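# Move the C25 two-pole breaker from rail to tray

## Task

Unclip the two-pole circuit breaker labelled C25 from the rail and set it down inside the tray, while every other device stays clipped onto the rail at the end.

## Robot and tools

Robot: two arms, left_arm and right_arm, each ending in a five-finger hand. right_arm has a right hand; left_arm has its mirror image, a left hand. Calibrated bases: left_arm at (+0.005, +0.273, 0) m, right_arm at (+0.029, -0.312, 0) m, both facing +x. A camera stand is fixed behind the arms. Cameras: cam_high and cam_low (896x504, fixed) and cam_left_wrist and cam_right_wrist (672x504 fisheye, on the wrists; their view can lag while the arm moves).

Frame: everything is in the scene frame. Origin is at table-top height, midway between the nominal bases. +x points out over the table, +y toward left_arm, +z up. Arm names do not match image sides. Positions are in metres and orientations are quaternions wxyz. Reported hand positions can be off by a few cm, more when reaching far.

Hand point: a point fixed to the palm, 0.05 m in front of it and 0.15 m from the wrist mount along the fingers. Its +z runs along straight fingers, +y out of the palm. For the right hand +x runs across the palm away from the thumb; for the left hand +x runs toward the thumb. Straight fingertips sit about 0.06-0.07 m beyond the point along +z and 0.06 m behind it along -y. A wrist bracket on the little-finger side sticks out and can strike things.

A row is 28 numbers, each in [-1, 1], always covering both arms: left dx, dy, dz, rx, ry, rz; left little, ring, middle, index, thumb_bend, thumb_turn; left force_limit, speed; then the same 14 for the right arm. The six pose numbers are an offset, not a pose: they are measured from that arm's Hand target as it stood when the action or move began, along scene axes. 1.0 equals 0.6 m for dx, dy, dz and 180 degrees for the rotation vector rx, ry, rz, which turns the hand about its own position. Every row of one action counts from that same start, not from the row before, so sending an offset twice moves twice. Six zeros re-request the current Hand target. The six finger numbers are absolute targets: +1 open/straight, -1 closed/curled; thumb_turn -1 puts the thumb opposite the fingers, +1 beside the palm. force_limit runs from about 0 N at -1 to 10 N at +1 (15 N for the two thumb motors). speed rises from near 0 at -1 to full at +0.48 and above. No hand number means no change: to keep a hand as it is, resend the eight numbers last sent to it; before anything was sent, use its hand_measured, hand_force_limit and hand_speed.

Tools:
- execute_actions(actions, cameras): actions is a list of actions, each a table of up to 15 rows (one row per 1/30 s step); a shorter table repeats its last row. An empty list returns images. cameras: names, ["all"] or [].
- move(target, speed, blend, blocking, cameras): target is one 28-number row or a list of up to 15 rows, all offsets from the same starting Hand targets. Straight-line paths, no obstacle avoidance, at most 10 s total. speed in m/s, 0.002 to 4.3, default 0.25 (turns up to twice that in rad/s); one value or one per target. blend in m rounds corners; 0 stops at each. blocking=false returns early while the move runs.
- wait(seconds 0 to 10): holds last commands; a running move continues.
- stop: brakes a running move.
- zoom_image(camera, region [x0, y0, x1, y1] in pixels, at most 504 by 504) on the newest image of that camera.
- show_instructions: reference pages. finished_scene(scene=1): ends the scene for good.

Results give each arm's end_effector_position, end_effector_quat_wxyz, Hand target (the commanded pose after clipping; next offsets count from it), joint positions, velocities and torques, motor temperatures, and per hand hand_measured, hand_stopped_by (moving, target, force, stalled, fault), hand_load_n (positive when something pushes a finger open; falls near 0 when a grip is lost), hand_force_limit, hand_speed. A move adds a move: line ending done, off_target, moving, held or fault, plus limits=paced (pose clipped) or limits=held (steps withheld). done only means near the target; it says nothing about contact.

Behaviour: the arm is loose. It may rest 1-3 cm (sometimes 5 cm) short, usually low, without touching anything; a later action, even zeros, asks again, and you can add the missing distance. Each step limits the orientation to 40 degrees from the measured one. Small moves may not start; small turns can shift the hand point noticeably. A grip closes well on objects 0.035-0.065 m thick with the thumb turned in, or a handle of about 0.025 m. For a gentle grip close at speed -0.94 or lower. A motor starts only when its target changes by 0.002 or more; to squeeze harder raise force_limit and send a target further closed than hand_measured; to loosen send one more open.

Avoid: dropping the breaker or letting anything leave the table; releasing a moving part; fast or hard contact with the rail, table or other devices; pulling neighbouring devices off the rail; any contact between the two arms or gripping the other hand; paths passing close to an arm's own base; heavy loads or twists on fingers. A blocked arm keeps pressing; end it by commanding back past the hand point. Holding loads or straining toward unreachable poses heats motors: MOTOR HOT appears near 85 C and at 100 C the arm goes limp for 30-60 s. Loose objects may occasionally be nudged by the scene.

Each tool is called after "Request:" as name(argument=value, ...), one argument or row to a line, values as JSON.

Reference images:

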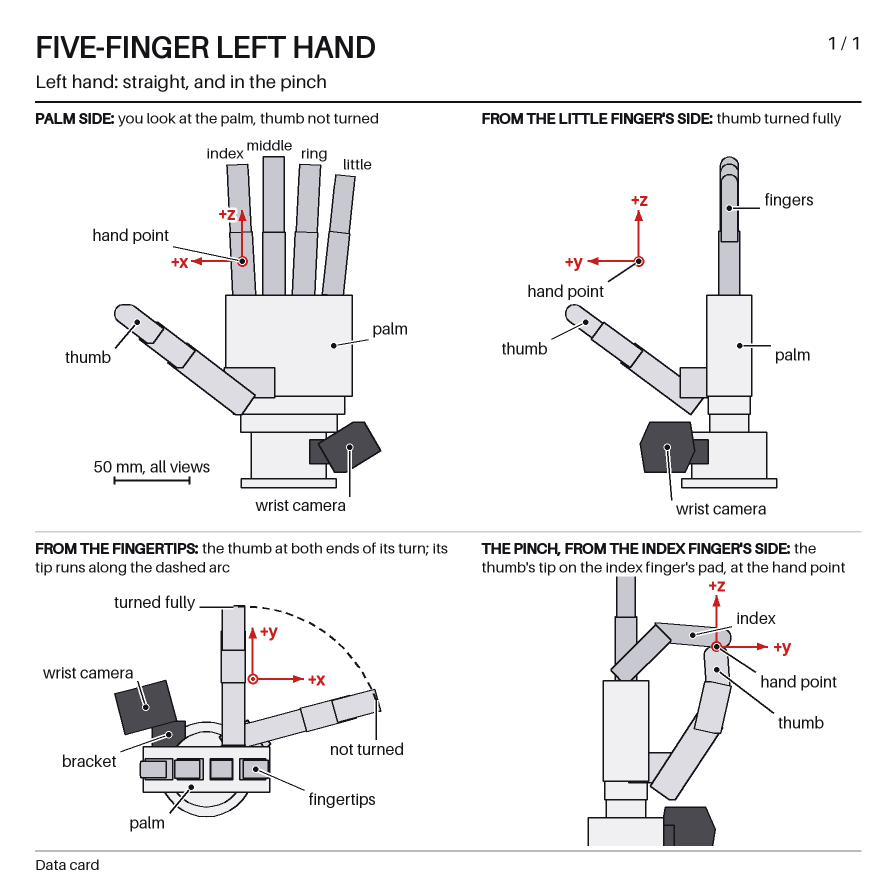

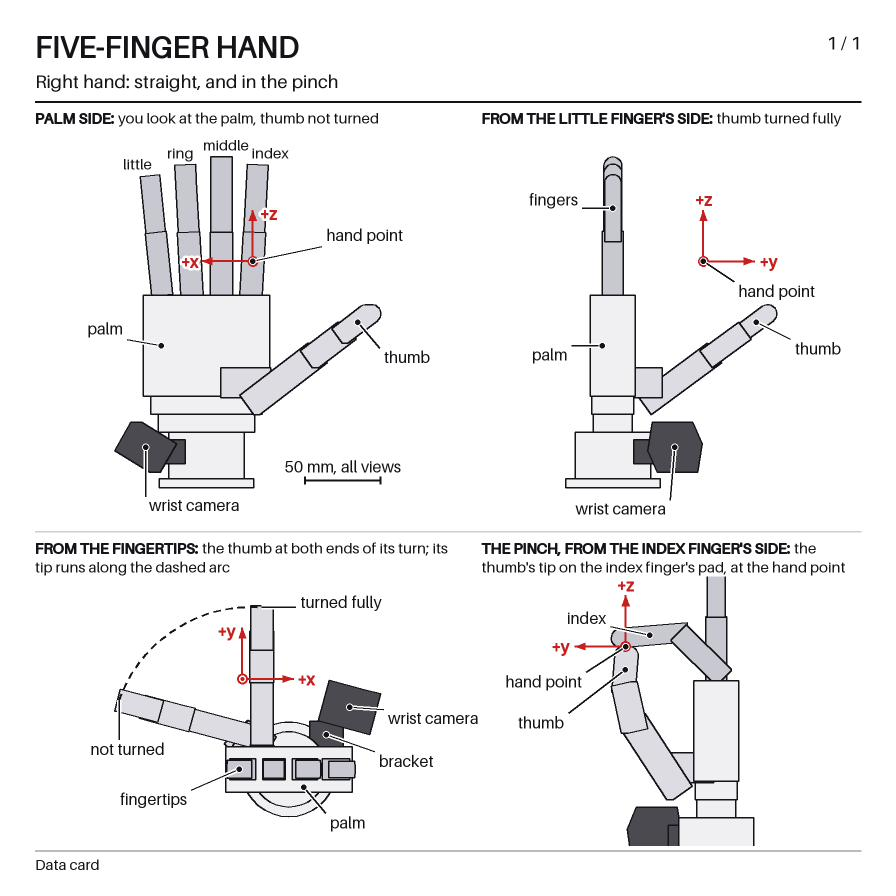

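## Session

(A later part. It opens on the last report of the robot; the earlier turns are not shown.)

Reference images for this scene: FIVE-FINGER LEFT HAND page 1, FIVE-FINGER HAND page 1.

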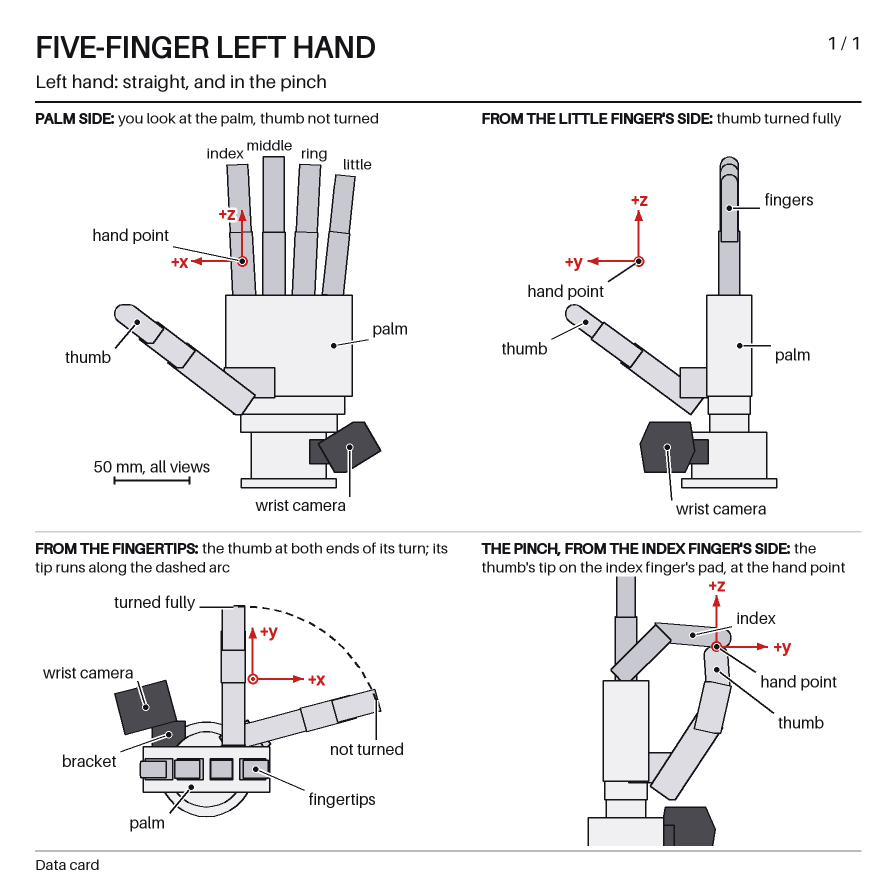

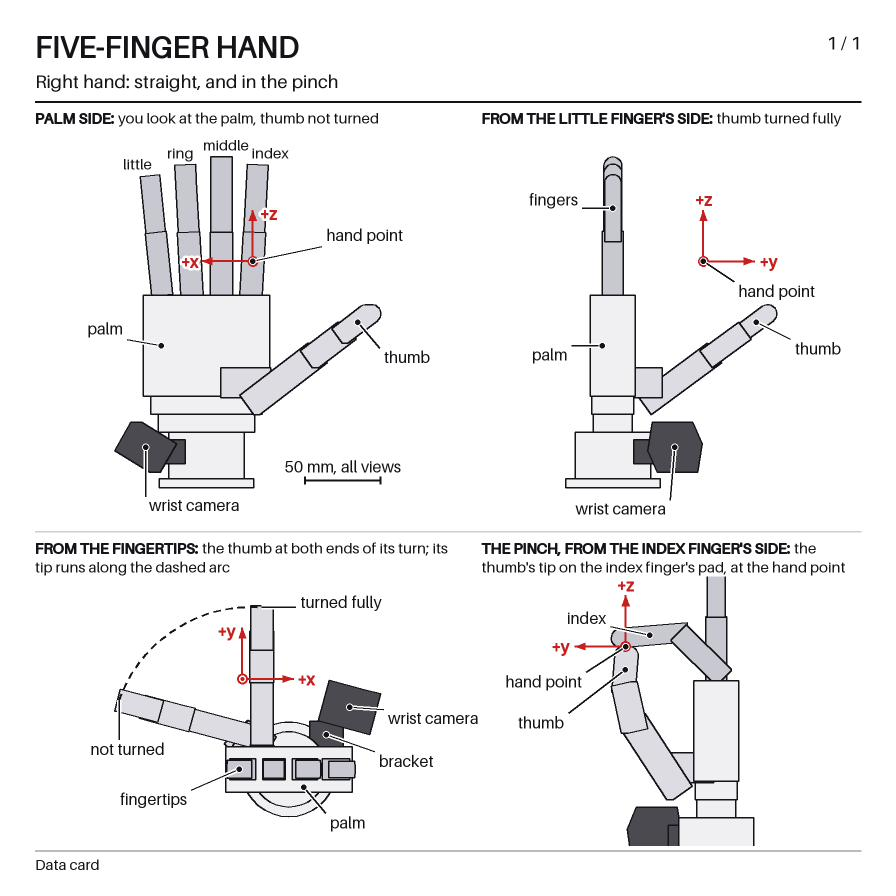

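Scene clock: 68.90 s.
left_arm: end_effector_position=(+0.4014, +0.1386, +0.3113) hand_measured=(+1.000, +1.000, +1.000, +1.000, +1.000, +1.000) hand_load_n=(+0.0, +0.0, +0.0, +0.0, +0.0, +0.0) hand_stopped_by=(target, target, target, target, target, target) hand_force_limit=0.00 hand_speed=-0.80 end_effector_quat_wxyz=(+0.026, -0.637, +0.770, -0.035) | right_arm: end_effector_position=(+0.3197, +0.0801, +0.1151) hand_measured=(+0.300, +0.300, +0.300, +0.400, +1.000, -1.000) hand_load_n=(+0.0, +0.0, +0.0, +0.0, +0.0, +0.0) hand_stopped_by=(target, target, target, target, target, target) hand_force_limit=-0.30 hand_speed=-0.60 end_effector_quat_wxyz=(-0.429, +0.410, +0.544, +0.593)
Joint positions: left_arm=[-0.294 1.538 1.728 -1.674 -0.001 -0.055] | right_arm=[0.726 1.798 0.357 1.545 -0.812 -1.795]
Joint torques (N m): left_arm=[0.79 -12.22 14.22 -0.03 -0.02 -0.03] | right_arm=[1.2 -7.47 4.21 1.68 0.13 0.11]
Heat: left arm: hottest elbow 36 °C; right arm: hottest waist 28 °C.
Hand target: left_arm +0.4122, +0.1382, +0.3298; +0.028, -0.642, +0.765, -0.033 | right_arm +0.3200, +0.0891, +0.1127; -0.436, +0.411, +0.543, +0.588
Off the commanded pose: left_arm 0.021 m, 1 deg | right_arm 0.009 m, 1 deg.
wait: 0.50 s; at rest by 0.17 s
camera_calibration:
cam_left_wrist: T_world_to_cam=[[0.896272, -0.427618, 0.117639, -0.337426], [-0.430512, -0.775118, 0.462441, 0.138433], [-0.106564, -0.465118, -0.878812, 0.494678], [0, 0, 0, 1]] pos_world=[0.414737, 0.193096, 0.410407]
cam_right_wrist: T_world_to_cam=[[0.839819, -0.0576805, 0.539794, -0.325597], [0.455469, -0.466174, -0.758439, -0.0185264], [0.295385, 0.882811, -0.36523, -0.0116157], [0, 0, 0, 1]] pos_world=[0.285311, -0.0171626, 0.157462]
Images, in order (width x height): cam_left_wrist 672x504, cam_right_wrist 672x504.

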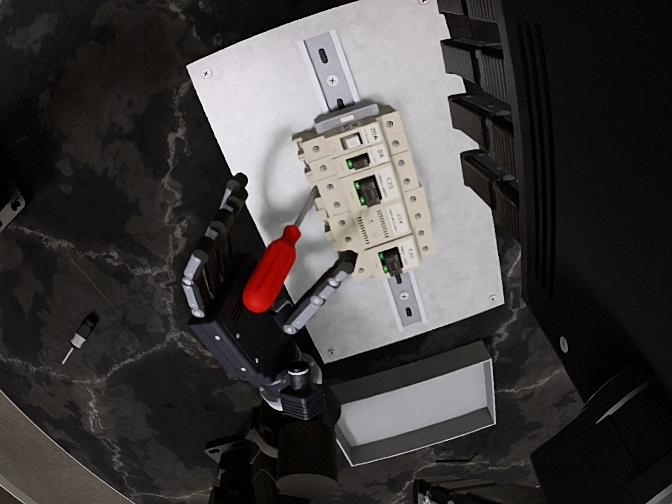

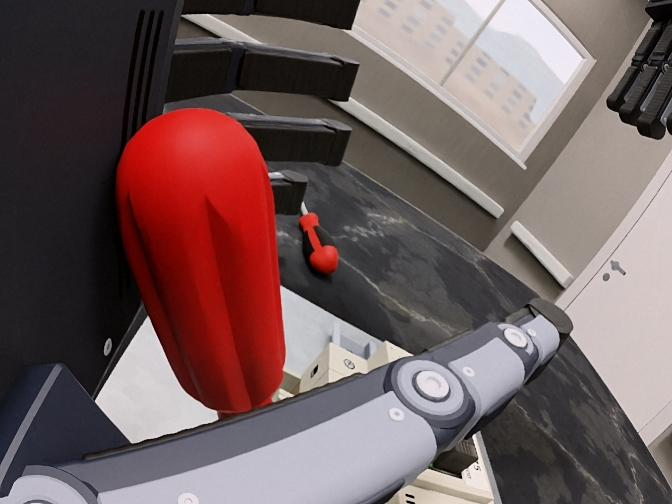

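Request:
move(
  target=[
    [0,0,0,0,0,0,1,1,1,1,1,1,0,-0.8,-0.033,0,0,0,0,0,0.3,0.3,0.3,0.4,1,-1,-0.3,-0.6],
    [0,0,0,0,0,0,1,1,1,1,1,1,0,-0.8,-0.04,-0.15,0.04,0,0,0,0.3,0.3,0.3,0.4,1,-1,-0.3,-0.6],
    [0,0,0,0,0,0,1,1,1,1,1,1,0,-0.8,-0.108,-0.265,0.1455,0.0085,0.220,-0.247,0.3,0.3,0.3,0.4,1,-1,-0.3,-0.6],
  ],
  speed=[0.08,0.2,0.25],
  blend=[0.01,0.03,0],
  cameras=["all"],
)

Scene clock: 73.17 s.
left_arm: end_effector_position=(+0.4014, +0.1386, +0.3113) hand_measured=(+1.000, +1.000, +1.000, +1.000, +1.000, +1.000) hand_load_n=(+0.0, +0.0, +0.0, +0.0, +0.0, +0.0) hand_stopped_by=(target, target, target, target, target, target) hand_force_limit=0.00 hand_speed=-0.80 end_effector_quat_wxyz=(+0.026, -0.637, +0.770, -0.035) | right_arm: end_effector_position=(+0.2542, -0.0830, +0.1698) hand_measured=(+0.300, +0.300, +0.300, +0.400, +1.000, -1.000) hand_load_n=(+0.0, +0.0, +0.0, +0.0, +0.0, +0.5) hand_stopped_by=(target, target, target, target, target, target) hand_force_limit=-0.30 hand_speed=-0.60 end_effector_quat_wxyz=(-0.326, +0.757, +0.177, +0.538)
Joint positions: left_arm=[-0.294 1.538 1.728 -1.674 -0.001 -0.055] | right_arm=[1.133 0.421 0.227 -0.03 0.361 -1.175]
Joint torques (N m): left_arm=[0.85 -12.22 14.24 -0.02 -0.03 -0.03] | right_arm=[1.2 1.67 13.78 1.83 0.16 0.12]
Heat: left arm: hottest elbow 37 °C; right arm: hottest waist 28 °C.
Hand target: left_arm +0.4122, +0.1382, +0.3298; +0.028, -0.642, +0.765, -0.033 | right_arm +0.2552, -0.0700, +0.1999; -0.345, +0.747, +0.167, +0.543
Off the commanded pose: left_arm 0.021 m, 1 deg | right_arm 0.033 m, 3 deg.
joint sent to its limit (left arm) — joint 4 (wrist pitch), lower limit. The joint targets still meet the commanded pose.
move: off_target (left_arm, right_arm); blend cut to 0.0098 m at target 1
camera_calibration:
cam_left_wrist: T_world_to_cam=[[0.896272, -0.427618, 0.117639, -0.337426], [-0.430512, -0.775118, 0.462441, 0.138433], [-0.106564, -0.465118, -0.878812, 0.494678], [0, 0, 0, 1]] pos_world=[0.414737, 0.193096, 0.410407]
cam_right_wrist: T_world_to_cam=[[0.690466, -0.722162, -0.041689, -0.22806], [-0.511226, -0.446392, -0.734427, 0.219997], [0.511765, 0.528409, -0.677407, 0.140316], [0, 0, 0, 1]] pos_world=[0.198127, -0.140636, 0.247115]

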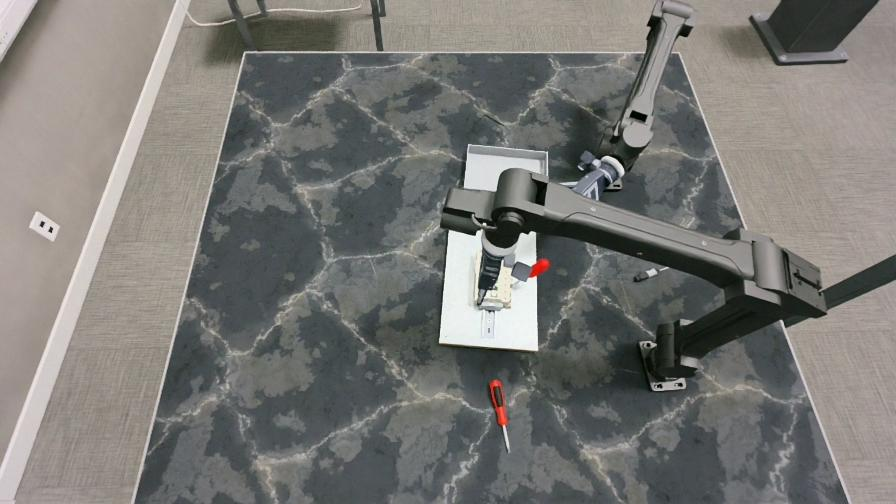

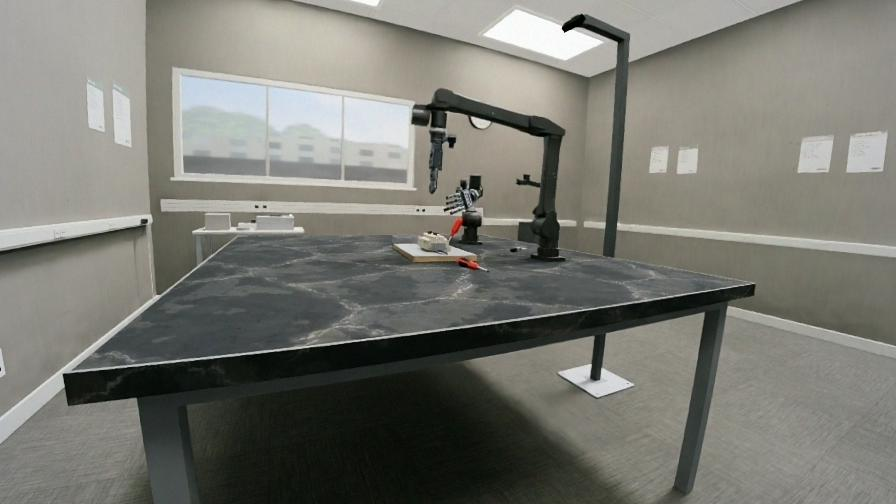

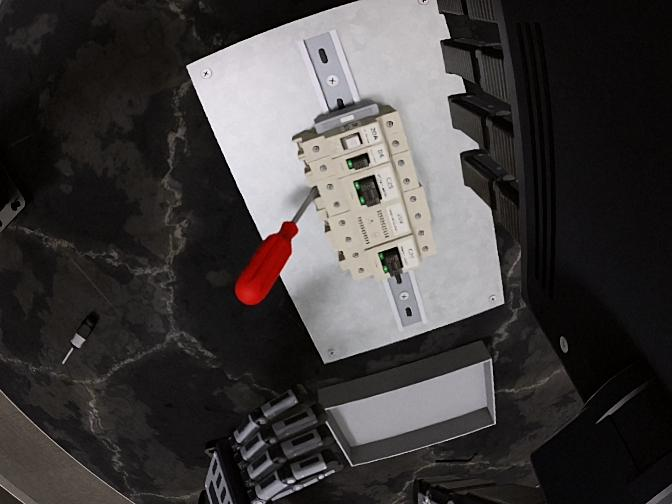

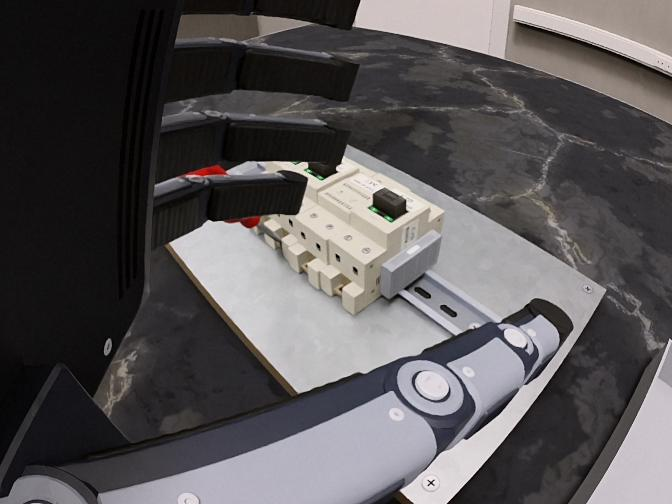

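Request:
move(
  target=[0,0,0,0,0,0,1,1,1,1,1,1,0,-0.8,0,0,0.03,0,0,0,1,1,1,1,1,1,-0.3,0.3],
  speed=0.2,
  cameras=["cam_right_wrist"],
)

Request:
zoom_image(
  camera="cam_right_wrist",
  region=[150, 130, 470, 370],
)

Scene clock: 74.33 s.
left_arm: end_effector_position=(+0.4014, +0.1386, +0.3113) hand_measured=(+1.000, +1.000, +1.000, +1.000, +1.000, +1.000) hand_load_n=(+0.0, +0.0, +0.0, +0.0, +0.0, +0.0) hand_stopped_by=(target, target, target, target, target, target) hand_force_limit=0.00 hand_speed=-0.80 end_effector_quat_wxyz=(+0.026, -0.637, +0.770, -0.035) | right_arm: end_effector_position=(+0.2550, -0.0811, +0.1854) hand_measured=(+1.000, +1.000, +1.000, +1.000, +1.000, +1.000) hand_load_n=(+0.0, +0.0, +0.0, +0.0, +0.0, +0.0) hand_stopped_by=(target, target, target, target, target, target) hand_force_limit=-0.30 hand_speed=0.30 end_effector_quat_wxyz=(-0.324, +0.759, +0.178, +0.536)
Joint positions: left_arm=[-0.294 1.538 1.728 -1.674 -0.001 -0.055] | right_arm=[1.133 0.421 0.274 -0.086 0.362 -1.174]
Joint torques (N m): left_arm=[0.79 -12.1 14.27 -0.09 -0.02 -0.01] | right_arm=[0.91 0.79 13.72 1.85 0.07 0.13]
Heat: left arm: hottest elbow 37 °C; right arm: hottest waist 28 °C.
Hand target: left_arm +0.4122, +0.1382, +0.3298; +0.028, -0.642, +0.765, -0.033 | right_arm +0.2552, -0.0700, +0.2179; -0.345, +0.747, +0.168, +0.543
Off the commanded pose: left_arm 0.021 m, 1 deg | right_arm 0.034 m, 3 deg.
joint sent to its limit (left arm) — joint 4 (wrist pitch), lower limit. The joint targets still meet the commanded pose.
move: off_target (left_arm, right_arm)
camera_calibration:
cam_right_wrist: T_world_to_cam=[[0.689796, -0.722907, -0.0398307, -0.226801], [-0.514848, -0.451101, -0.728999, 0.232258], [0.509031, 0.523367, -0.683355, 0.150888], [0, 0, 0, 1]] pos_world=[0.199217, -0.138154, 0.263393]
Images, in order (width x height): cam_right_wrist 672x504.

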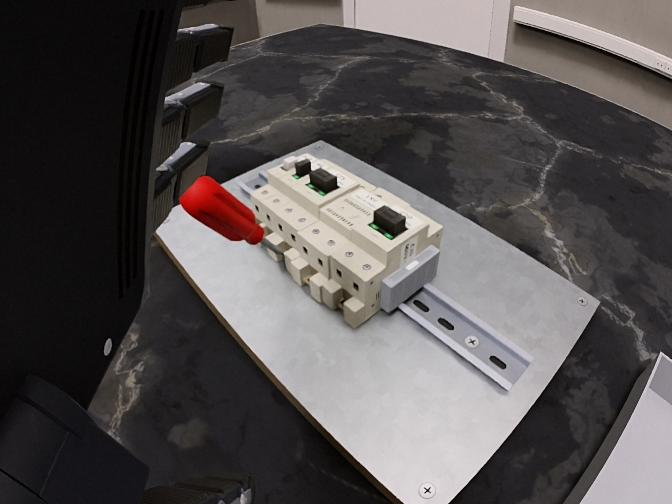

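Scaled by 1.575 from the camera's 672x504 image, which has a finer 960x720 frame.

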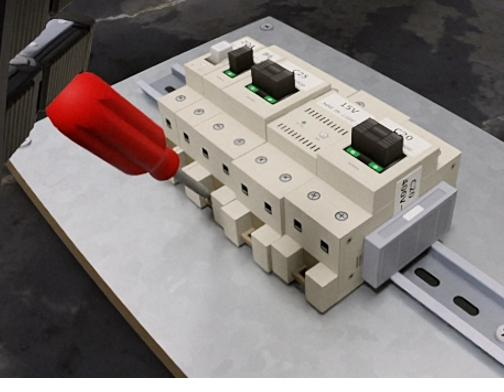

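Request:
zoom_image(
  camera="cam_right_wrist",
  region=[230, 200, 350, 310],
)

Request:
zoom_image(
  camera="cam_left_wrist",
  region=[280, 130, 400, 240],
)

Scaled by 4.200 from the camera's 672x504 image, which has a finer 960x720 frame.

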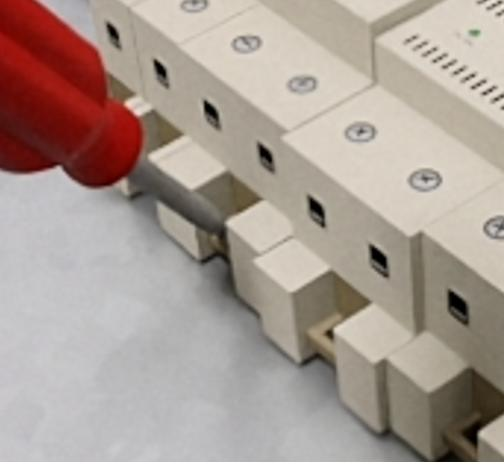

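This scene's latest camera images include none from cam_left_wrist. They are from: cam_right_wrist. cam_left_wrist's image comes with the result of a call that names it in "cameras".

Request:
move(
  target=[0,0,0,0,0,0,1,1,1,1,1,1,0,-0.8,-0.122,0.193,0.067,0.2459,0.4046,-0.3935,1,1,1,1,1,-1,-0.3,0.3],
  speed=0.35,
  cameras=["cam_right_wrist","cam_left_wrist"],
)

Scene clock: 81.77 s.
left_arm: end_effector_position=(+0.4014, +0.1386, +0.3113) hand_measured=(+1.000, +1.000, +1.000, +1.000, +1.000, +1.000) hand_load_n=(+0.0, +0.0, +0.0, +0.0, +0.0, +0.0) hand_stopped_by=(target, target, target, target, target, target) hand_force_limit=0.00 hand_speed=-0.80 end_effector_quat_wxyz=(+0.026, -0.637, +0.770, -0.035) | right_arm: end_effector_position=(+0.1739, +0.0333, +0.2373) hand_measured=(+1.000, +1.000, +1.000, +1.000, +1.000, -1.000) hand_load_n=(+0.0, +0.0, +0.0, +0.0, +0.0, +0.0) hand_stopped_by=(target, target, target, target, target, target) hand_force_limit=-0.30 hand_speed=0.30 end_effector_quat_wxyz=(-0.232, +0.706, -0.653, +0.149)
Joint positions: left_arm=[-0.294 1.538 1.728 -1.674 -0.001 -0.055] | right_arm=[1.233 1.077 1.088 -1.252 0.46 1.088]
Joint torques (N m): left_arm=[0.91 -12.22 14.23 -0.03 -0.03 -0.02] | right_arm=[-0.73 -4.31 12.68 0.73 0.2 0.17]
Heat: left arm: hottest elbow 37 °C; right arm: hottest waist 28 °C.
Hand target: left_arm +0.4122, +0.1382, +0.3298; +0.028, -0.642, +0.765, -0.033 | right_arm +0.1819, +0.0458, +0.2583; -0.246, +0.692, -0.663, +0.141
Off the commanded pose: left_arm 0.021 m, 1 deg | right_arm 0.026 m, 3 deg.
joint sent to its limit (left arm) — joint 4 (wrist pitch), lower limit. The joint targets still meet the commanded pose.
move: off_target (left_arm, right_arm)
camera_calibration:
cam_left_wrist: T_world_to_cam=[[0.896272, -0.427618, 0.117639, -0.337426], [-0.430512, -0.775118, 0.462441, 0.138433], [-0.106564, -0.465118, -0.878812, 0.494678], [0, 0, 0, 1]] pos_world=[0.414737, 0.193096, 0.410407]
cam_right_wrist: T_world_to_cam=[[-0.793689, -0.305476, -0.526063, 0.273294], [-0.543884, 0.743696, 0.388725, -0.0200135], [0.272485, 0.594644, -0.756407, 0.223781], [0, 0, 0, 1]] pos_world=[0.145049, -0.0347011, 0.320819]
Images, in order (width x height): cam_left_wrist 672x504, cam_right_wrist 672x504.

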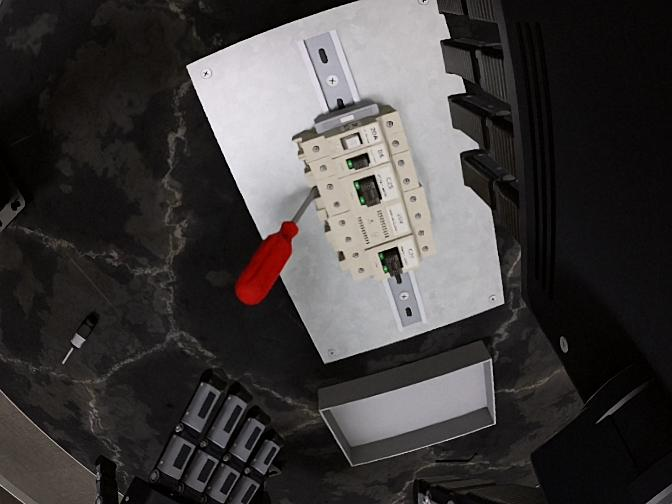

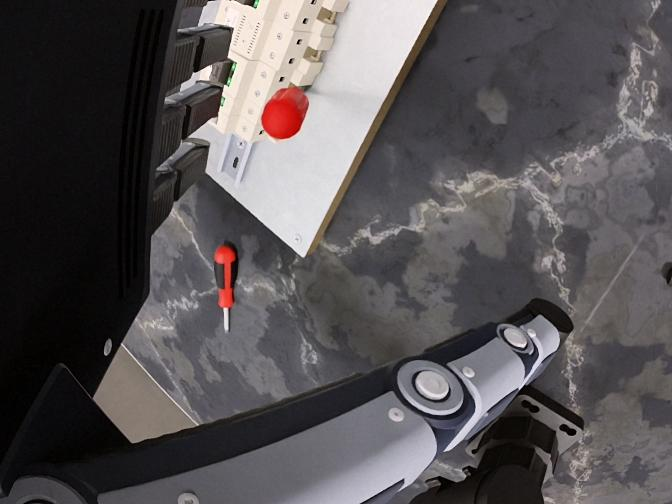

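Request:
move(
  target=[0,0,0,0,0,0,1,1,1,1,1,1,0,-0.8,0.109,0.046,-0.153,0,0,0,1,1,1,1,1,-1,-0.3,0.3],
  speed=0.15,
  cameras=["cam_right_wrist","cam_left_wrist"],
)

Scene clock: 83.73 s.
left_arm: end_effector_position=(+0.4014, +0.1386, +0.3113) hand_measured=(+1.000, +1.000, +1.000, +1.000, +1.000, +1.000) hand_load_n=(+0.0, +0.0, +0.0, +0.0, +0.0, +0.0) hand_stopped_by=(target, target, target, target, target, target) hand_force_limit=0.00 hand_speed=-0.80 end_effector_quat_wxyz=(+0.026, -0.637, +0.770, -0.035) | right_arm: end_effector_position=(+0.2406, +0.0713, +0.1661) hand_measured=(+1.000, +1.000, +1.000, +1.000, +1.000, -1.000) hand_load_n=(+0.0, +0.0, +0.5, +0.0, +0.0, +0.0) hand_stopped_by=(target, target, target, target, target, target) hand_force_limit=-0.30 hand_speed=0.30 end_effector_quat_wxyz=(-0.243, +0.692, -0.664, +0.141)
Joint positions: left_arm=[-0.294 1.538 1.728 -1.674 -0.001 -0.055] | right_arm=[1.092 1.235 1.01 -0.935 0.407 0.976]
Joint torques (N m): left_arm=[0.85 -12.28 14.23 -0.05 -0.03 -0.03] | right_arm=[-1.14 -6.77 8.84 1.98 0.07 -0.19]
Heat: left arm: hottest elbow 37 °C; right arm: hottest waist 28 °C.
Hand target: left_arm +0.4122, +0.1382, +0.3298; +0.028, -0.642, +0.765, -0.033 | right_arm +0.2474, +0.0734, +0.1664; -0.246, +0.692, -0.663, +0.141
Off the commanded pose: left_arm 0.021 m, 1 deg | right_arm 0.007 m, 0 deg.
joint sent to its limit (left arm) — joint 4 (wrist pitch), lower limit. The joint targets still meet the commanded pose.
move: off_target (left_arm)
camera_calibration:
cam_left_wrist: T_world_to_cam=[[0.896272, -0.427618, 0.117639, -0.337426], [-0.430512, -0.775118, 0.462441, 0.138433], [-0.106564, -0.465118, -0.878812, 0.494678], [0, 0, 0, 1]] pos_world=[0.414737, 0.193096, 0.410407]
cam_right_wrist: T_world_to_cam=[[-0.800703, -0.264975, -0.537274, 0.301094], [-0.524246, 0.743942, 0.414387, 0.0066654], [0.289898, 0.613464, -0.734589, 0.119925], [0, 0, 0, 1]] pos_world=[0.209816, 0.00125422, 0.247103]
Images, in order (width x height): cam_left_wrist 672x504, cam_right_wrist 672x504.

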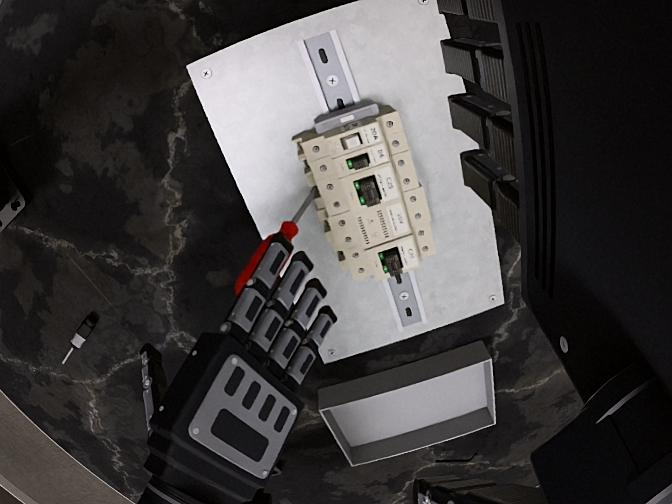

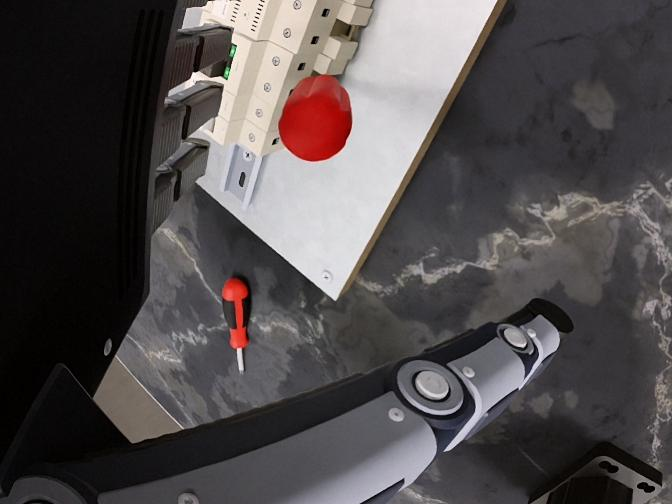

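Request:
move(
  target=[0,0,0,0,0,0,1,1,1,1,1,1,0,-0.8,0.020,-0.0023,-0.085,0,0,0,1,1,1,1,1,-1,-0.3,0.3],
  speed=0.08,
  cameras=["cam_right_wrist","cam_left_wrist"],
)

Scene clock: 85.37 s.
left_arm: end_effector_position=(+0.4014, +0.1386, +0.3113) hand_measured=(+1.000, +1.000, +1.000, +1.000, +1.000, +1.000) hand_load_n=(+0.0, +0.0, +0.0, +0.0, +0.0, +0.0) hand_stopped_by=(target, target, target, target, target, target) hand_force_limit=0.00 hand_speed=-0.80 end_effector_quat_wxyz=(+0.026, -0.637, +0.770, -0.035) | right_arm: end_effector_position=(+0.2526, +0.0710, +0.1172) hand_measured=(+1.000, +1.000, +1.000, +1.000, +1.000, -1.000) hand_load_n=(+0.0, -0.5, +0.0, +0.0, +0.0, +0.0) hand_stopped_by=(target, target, target, target, target, target) hand_force_limit=-0.30 hand_speed=0.30 end_effector_quat_wxyz=(-0.245, +0.692, -0.664, +0.141)
Joint positions: left_arm=[-0.294 1.538 1.728 -1.674 -0.001 -0.055] | right_arm=[1.062 1.286 0.918 -0.776 0.395 0.946]
Joint torques (N m): left_arm=[0.85 -12.22 14.26 0.02 -0.02 -0.02] | right_arm=[-1.38 -6.65 8.44 1.88 0.06 -0.16]
Heat: left arm: hottest elbow 37 °C; right arm: hottest waist 28 °C.
Hand target: left_arm +0.4122, +0.1382, +0.3298; +0.028, -0.642, +0.765, -0.033 | right_arm +0.2595, +0.0719, +0.1155; -0.246, +0.692, -0.663, +0.141
Off the commanded pose: left_arm 0.021 m, 1 deg | right_arm 0.007 m, 0 deg.
joint sent to its limit (left arm) — joint 4 (wrist pitch), lower limit. The joint targets still meet the commanded pose.
move: off_target (left_arm)
camera_calibration:
cam_left_wrist: T_world_to_cam=[[0.896272, -0.427618, 0.117639, -0.337426], [-0.430512, -0.775118, 0.462441, 0.138433], [-0.106564, -0.465118, -0.878812, 0.494678], [0, 0, 0, 1]] pos_world=[0.414737, 0.193096, 0.410407]
cam_right_wrist: T_world_to_cam=[[-0.799614, -0.263419, -0.539655, 0.284297], [-0.525466, 0.741937, 0.416432, 0.0336262], [0.290693, 0.616555, -0.731681, 0.0800835], [0, 0, 0, 1]] pos_world=[0.221718, 0.00056495, 0.198015]
Images, in order (width x height): cam_left_wrist 672x504, cam_right_wrist 672x504.

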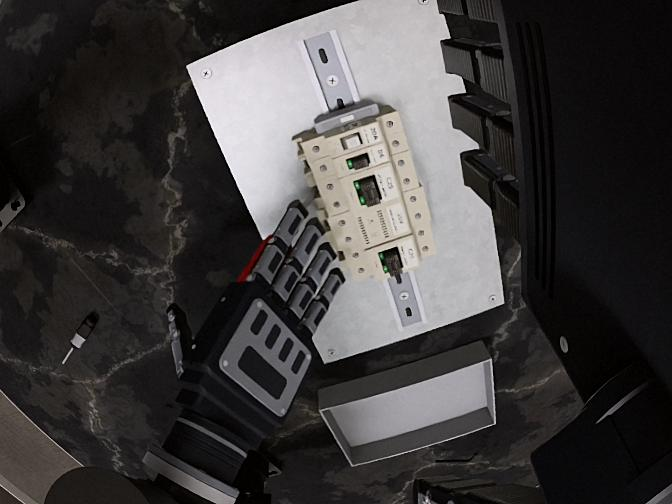

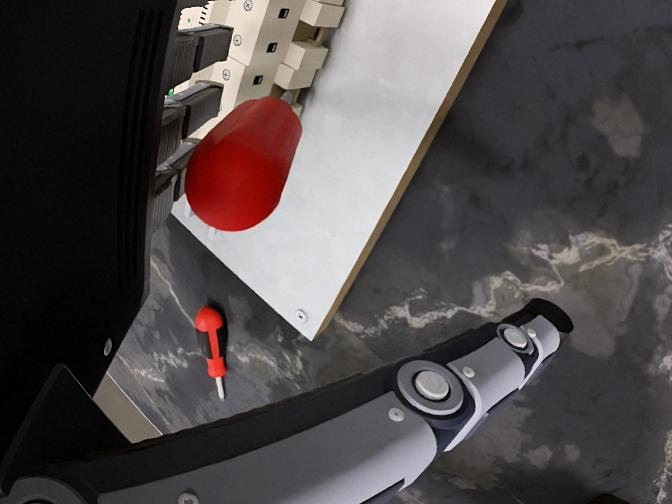

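Request:
execute_actions(
  actions=[
    [[0,0,0,0,0,0,1,1,1,1,1,1,0,-0.8,0,0,-0.012,0,0,0,1,1,1,1,0.2,-1,-0.5,-0.3]],
    [[0,0,0,0,0,0,1,1,1,1,1,1,0,-0.8,0,0,0,0,0,0,1,1,1,1,-0.4,-1,-0.5,-0.7]],
    [[0,0,0,0,0,0,1,1,1,1,1,1,0,-0.8,0,0,0,0,0,0,1,1,1,1,-0.4,-1,-0.5,-0.7]],
  ],
  cameras=["cam_right_wrist","cam_left_wrist"],
)

Scene clock: 88.87 s.
left_arm: end_effector_position=(+0.4014, +0.1386, +0.3113) hand_measured=(+1.000, +1.000, +1.000, +1.000, +1.000, +1.000) hand_load_n=(+0.0, +0.0, +0.0, +0.0, +0.0, +0.0) hand_stopped_by=(target, target, target, target, target, target) hand_force_limit=0.00 hand_speed=-0.80 end_effector_quat_wxyz=(+0.026, -0.637, +0.770, -0.035) | right_arm: end_effector_position=(+0.2525, +0.0714, +0.1108) hand_measured=(+1.000, +1.000, +1.000, +1.000, -0.398, -1.000) hand_load_n=(-0.5, +0.0, +0.0, +0.0, +3.5, +0.5) hand_stopped_by=(target, target, target, target, target, target) hand_force_limit=-0.50 hand_speed=-0.70 end_effector_quat_wxyz=(-0.246, +0.692, -0.664, +0.140)
Joint positions: left_arm=[-0.294 1.538 1.728 -1.674 -0.001 -0.055] | right_arm=[1.062 1.293 0.905 -0.754 0.393 0.945]
Joint torques (N m): left_arm=[0.85 -12.34 14.2 -0.05 -0.02 -0.02] | right_arm=[-1.2 -6.83 8.31 1.94 0.12 -0.17]
Heat: left arm: hottest elbow 37 °C; right arm: hottest waist 28 °C.
Hand target: left_arm +0.4122, +0.1382, +0.3298; +0.028, -0.642, +0.765, -0.033 | right_arm +0.2595, +0.0720, +0.1083; -0.246, +0.692, -0.663, +0.141
Off the commanded pose: left_arm 0.021 m, 1 deg | right_arm 0.007 m, 0 deg.
joint sent to its limit (left arm) — joint 4 (wrist pitch), lower limit. The joint targets still meet the commanded pose.
camera_calibration:
cam_left_wrist: T_world_to_cam=[[0.896272, -0.427618, 0.117639, -0.337426], [-0.430512, -0.775118, 0.462441, 0.138433], [-0.106564, -0.465118, -0.878812, 0.494678], [0, 0, 0, 1]] pos_world=[0.414737, 0.193096, 0.410407]
cam_right_wrist: T_world_to_cam=[[-0.799226, -0.263419, -0.540229, 0.280814], [-0.52639, 0.74061, 0.417625, 0.0361965], [0.290089, 0.618148, -0.730576, 0.0750527], [0, 0, 0, 1]] pos_world=[0.221716, 0.000770743, 0.191419]
Images, in order (width x height): cam_left_wrist 672x504, cam_right_wrist 672x504.

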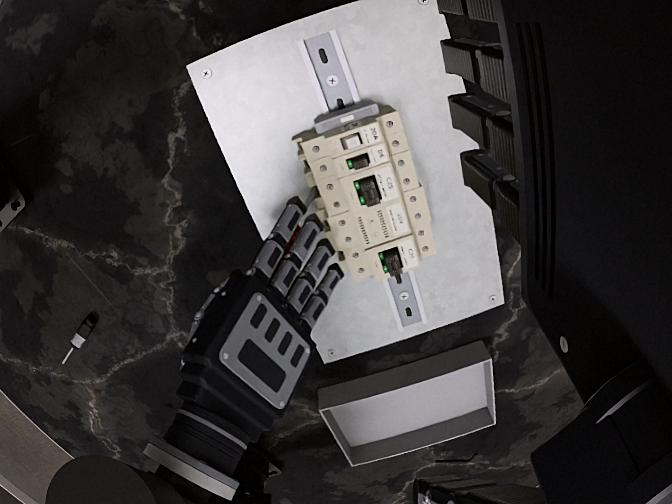

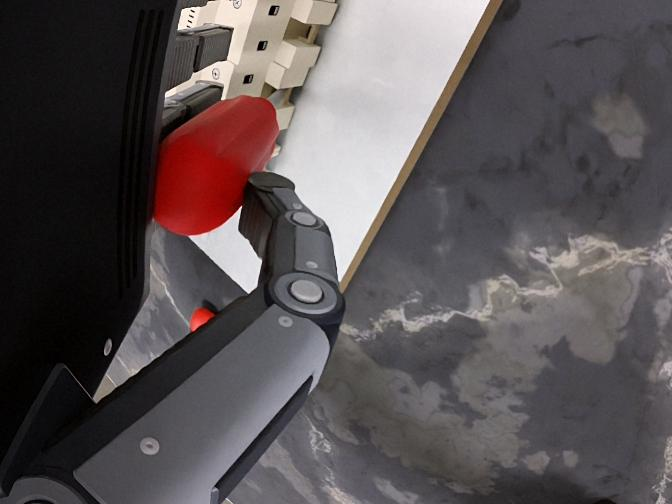

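Request:
move(
  target=[0,0,0,0,0,0,1,1,1,1,1,1,0,-0.8,-0.0235,0,-0.0285,0,-0.0556,0,1,1,1,1,-0.4,-1,-0.5,-0.7],
  speed=0.05,
  cameras=["cam_right_wrist","cam_left_wrist"],
)

Scene clock: 91.23 s.
left_arm: end_effector_position=(+0.4014, +0.1386, +0.3113) hand_measured=(+1.000, +1.000, +1.000, +1.000, +1.000, +1.000) hand_load_n=(+0.0, +0.0, +0.0, +0.0, -0.5, +0.0) hand_stopped_by=(target, target, target, target, target, target) hand_force_limit=0.00 hand_speed=-0.80 end_effector_quat_wxyz=(+0.026, -0.637, +0.770, -0.035) | right_arm: end_effector_position=(+0.2516, +0.0710, +0.0969) hand_measured=(+1.000, +1.000, +1.000, +1.000, -0.396, -1.000) hand_load_n=(+0.0, -0.5, +0.0, +0.0, +9.0, +2.5) hand_stopped_by=(target, target, target, target, target, target) hand_force_limit=-0.50 hand_speed=-0.70 end_effector_quat_wxyz=(-0.303, +0.675, -0.641, +0.204)
Joint positions: left_arm=[-0.294 1.538 1.728 -1.674 -0.001 -0.055] | right_arm=[1.15 1.274 0.808 -0.606 0.582 0.958]
Joint torques (N m): left_arm=[0.79 -12.4 14.2 -0.03 -0.01 -0.02] | right_arm=[0.91 -7.12 6.97 1.88 0.37 0.1]
Heat: left arm: hottest elbow 37 °C; right arm: hottest waist 28 °C.
Hand target: left_arm +0.4122, +0.1382, +0.3298; +0.028, -0.642, +0.765, -0.033 | right_arm +0.2454, +0.0719, +0.0910; -0.303, +0.677, -0.639, +0.201
Off the commanded pose: left_arm 0.021 m, 1 deg | right_arm 0.009 m, 0 deg.
joint sent to its limit (left arm) — joint 4 (wrist pitch), lower limit. The joint targets still meet the commanded pose.
move: off_target (left_arm)
camera_calibration:
cam_left_wrist: T_world_to_cam=[[0.896272, -0.427618, 0.117639, -0.337426], [-0.430512, -0.775118, 0.462441, 0.138433], [-0.106564, -0.465118, -0.878812, 0.494678], [0, 0, 0, 1]] pos_world=[0.414737, 0.193096, 0.410407]
cam_right_wrist: T_world_to_cam=[[-0.690898, -0.259931, -0.674608, 0.258011], [-0.587524, 0.745626, 0.314416, 0.0669046], [0.421279, 0.613578, -0.667867, 0.0266082], [0, 0, 0, 1]] pos_world=[0.206358, 0.000852983, 0.170791]
Images, in order (width x height): cam_left_wrist 672x504, cam_right_wrist 672x504.

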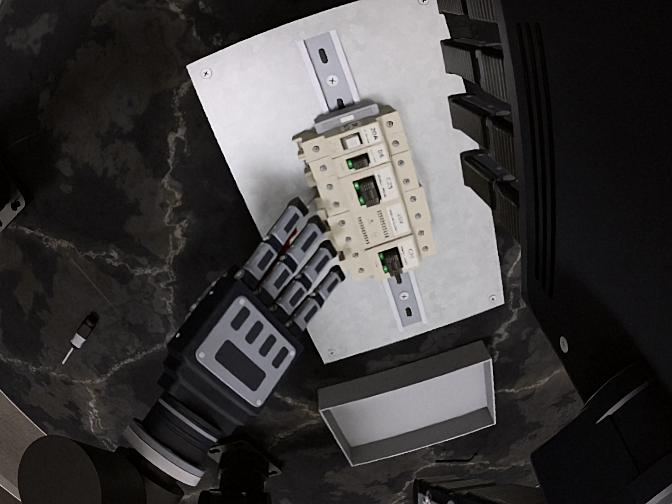

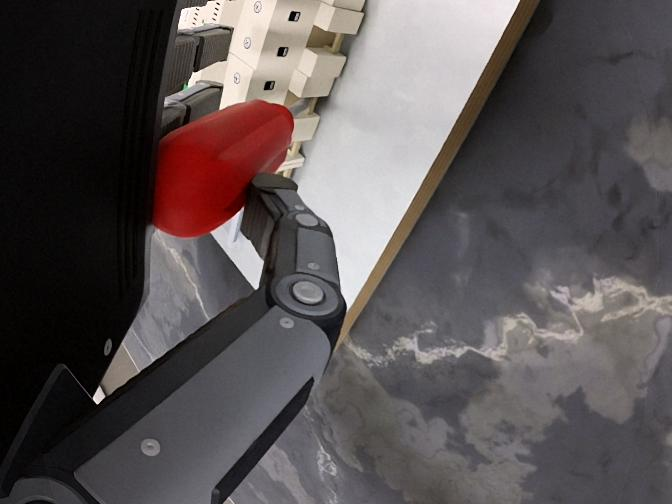

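Request:
zoom_image(
  camera="cam_right_wrist",
  region=[160, 0, 400, 200],
)

Request:
zoom_image(
  camera="cam_left_wrist",
  region=[240, 110, 460, 290],
)

Scaled by 2.100 from the camera's 672x504 image, which has a finer 960x720 frame.

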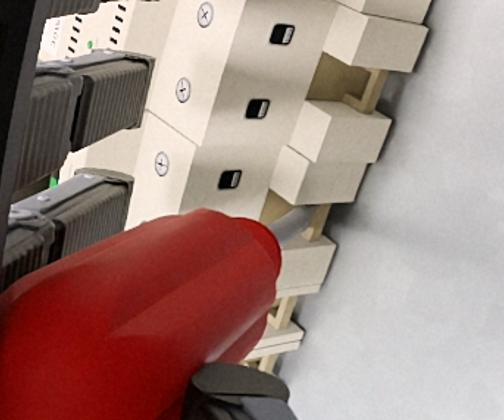

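Scaled by 2.291 from the camera's 672x504 image, which has a finer 960x720 frame.

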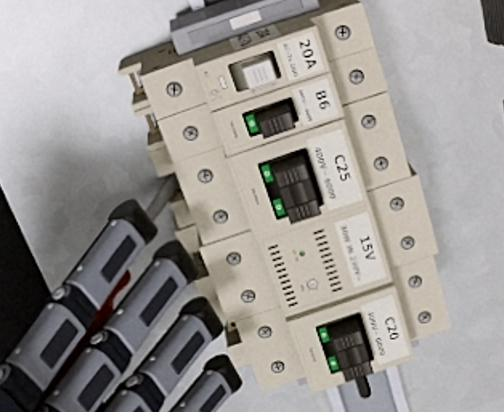

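Request:
move(
  target=[0,0,0,0,0,0,1,1,1,1,1,1,0,-0.8,-0.025,0,-0.015,0,0,0,1,1,1,1,-0.4,-1,-0.5,-0.7],
  speed=0.05,
  cameras=["cam_right_wrist","cam_left_wrist"],
)

Request:
zoom_image(
  camera="cam_right_wrist",
  region=[160, 0, 400, 200],
)

Request:
zoom_image(
  camera="cam_left_wrist",
  region=[240, 110, 460, 290],
)

Scene clock: 92.63 s.
left_arm: end_effector_position=(+0.4014, +0.1386, +0.3113) hand_measured=(+1.000, +1.000, +1.000, +1.000, +1.000, +1.000) hand_load_n=(+0.0, +0.0, +0.0, +0.0, -0.5, +0.0) hand_stopped_by=(target, target, target, target, target, target) hand_force_limit=0.00 hand_speed=-0.80 end_effector_quat_wxyz=(+0.026, -0.637, +0.770, -0.035) | right_arm: end_effector_position=(+0.2496, +0.0721, +0.0951) hand_measured=(+1.000, +1.000, +1.000, +1.000, -0.396, -1.000) hand_load_n=(+0.0, +0.0, +0.0, +0.0, +9.0, +2.0) hand_stopped_by=(target, target, target, target, target, target) hand_force_limit=-0.50 hand_speed=-0.70 end_effector_quat_wxyz=(-0.313, +0.662, -0.648, +0.209)
Joint positions: left_arm=[-0.294 1.538 1.728 -1.674 -0.001 -0.055] | right_arm=[1.169 1.273 0.794 -0.591 0.614 0.997]
Joint torques (N m): left_arm=[0.73 -12.45 14.26 -0.08 -0.02 -0.02] | right_arm=[2.73 -6.95 6.2 1.24 -0.23 0.1]
Heat: left arm: hottest elbow 37 °C; right arm: hottest waist 28 °C.
Hand target: left_arm +0.4122, +0.1382, +0.3298; +0.028, -0.642, +0.765, -0.033 | right_arm +0.2303, +0.0720, +0.0822; -0.303, +0.677, -0.639, +0.201
Off the commanded pose: left_arm 0.021 m, 1 deg | right_arm 0.023 m, 2 deg.
joint sent to its limit (left arm) — joint 4 (wrist pitch), lower limit. The joint targets still meet the commanded pose.
move: off_target (left_arm, right_arm)
camera_calibration:
cam_left_wrist: T_world_to_cam=[[0.896272, -0.427618, 0.117639, -0.337426], [-0.430512, -0.775118, 0.462441, 0.138433], [-0.106564, -0.465118, -0.878812, 0.494678], [0, 0, 0, 1]] pos_world=[0.414737, 0.193096, 0.410407]
cam_right_wrist: T_world_to_cam=[[-0.682985, -0.231262, -0.692856, 0.253387], [-0.575213, 0.754901, 0.315047, 0.0616142], [0.450179, 0.613712, -0.648611, 0.0165255], [0, 0, 0, 1]] pos_world=[0.201061, 0.0019441, 0.166868]
Images, in order (width x height): cam_left_wrist 672x504, cam_right_wrist 672x504.

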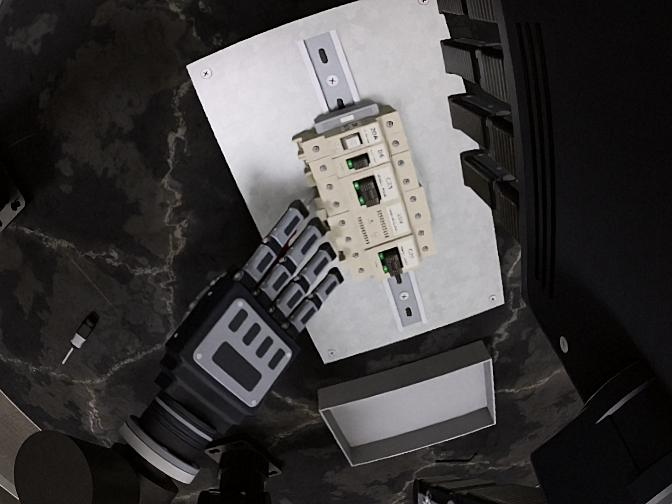

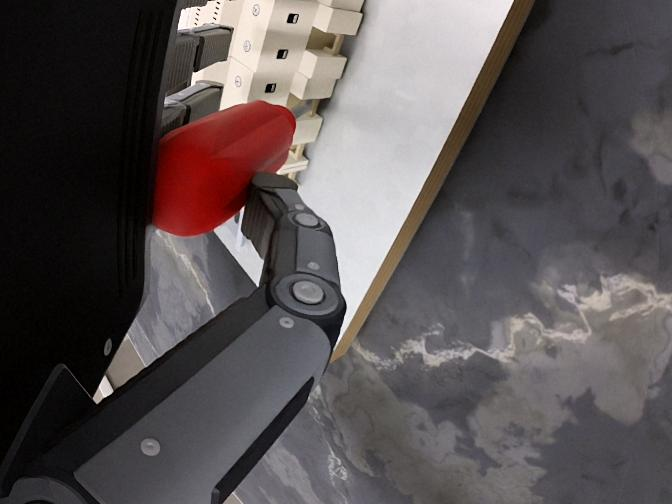

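Scaled by 2.100 from the camera's 672x504 image, which has a finer 960x720 frame.

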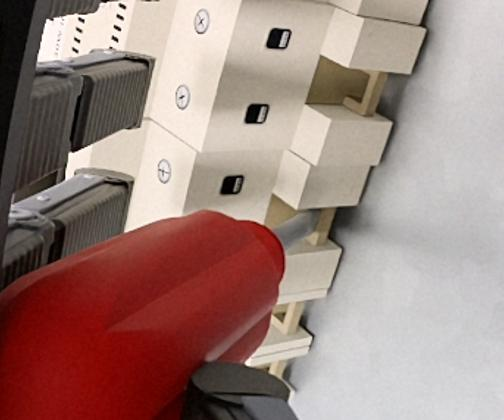

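Scaled by 2.291 from the camera's 672x504 image, which has a finer 960x720 frame.

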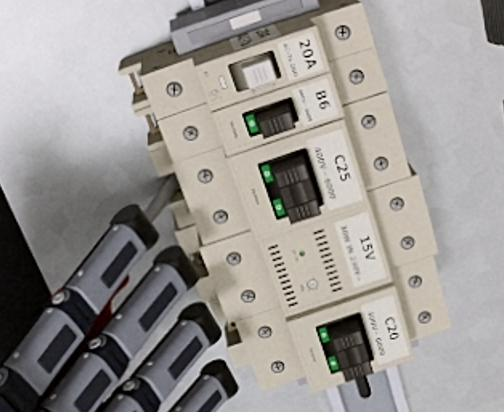

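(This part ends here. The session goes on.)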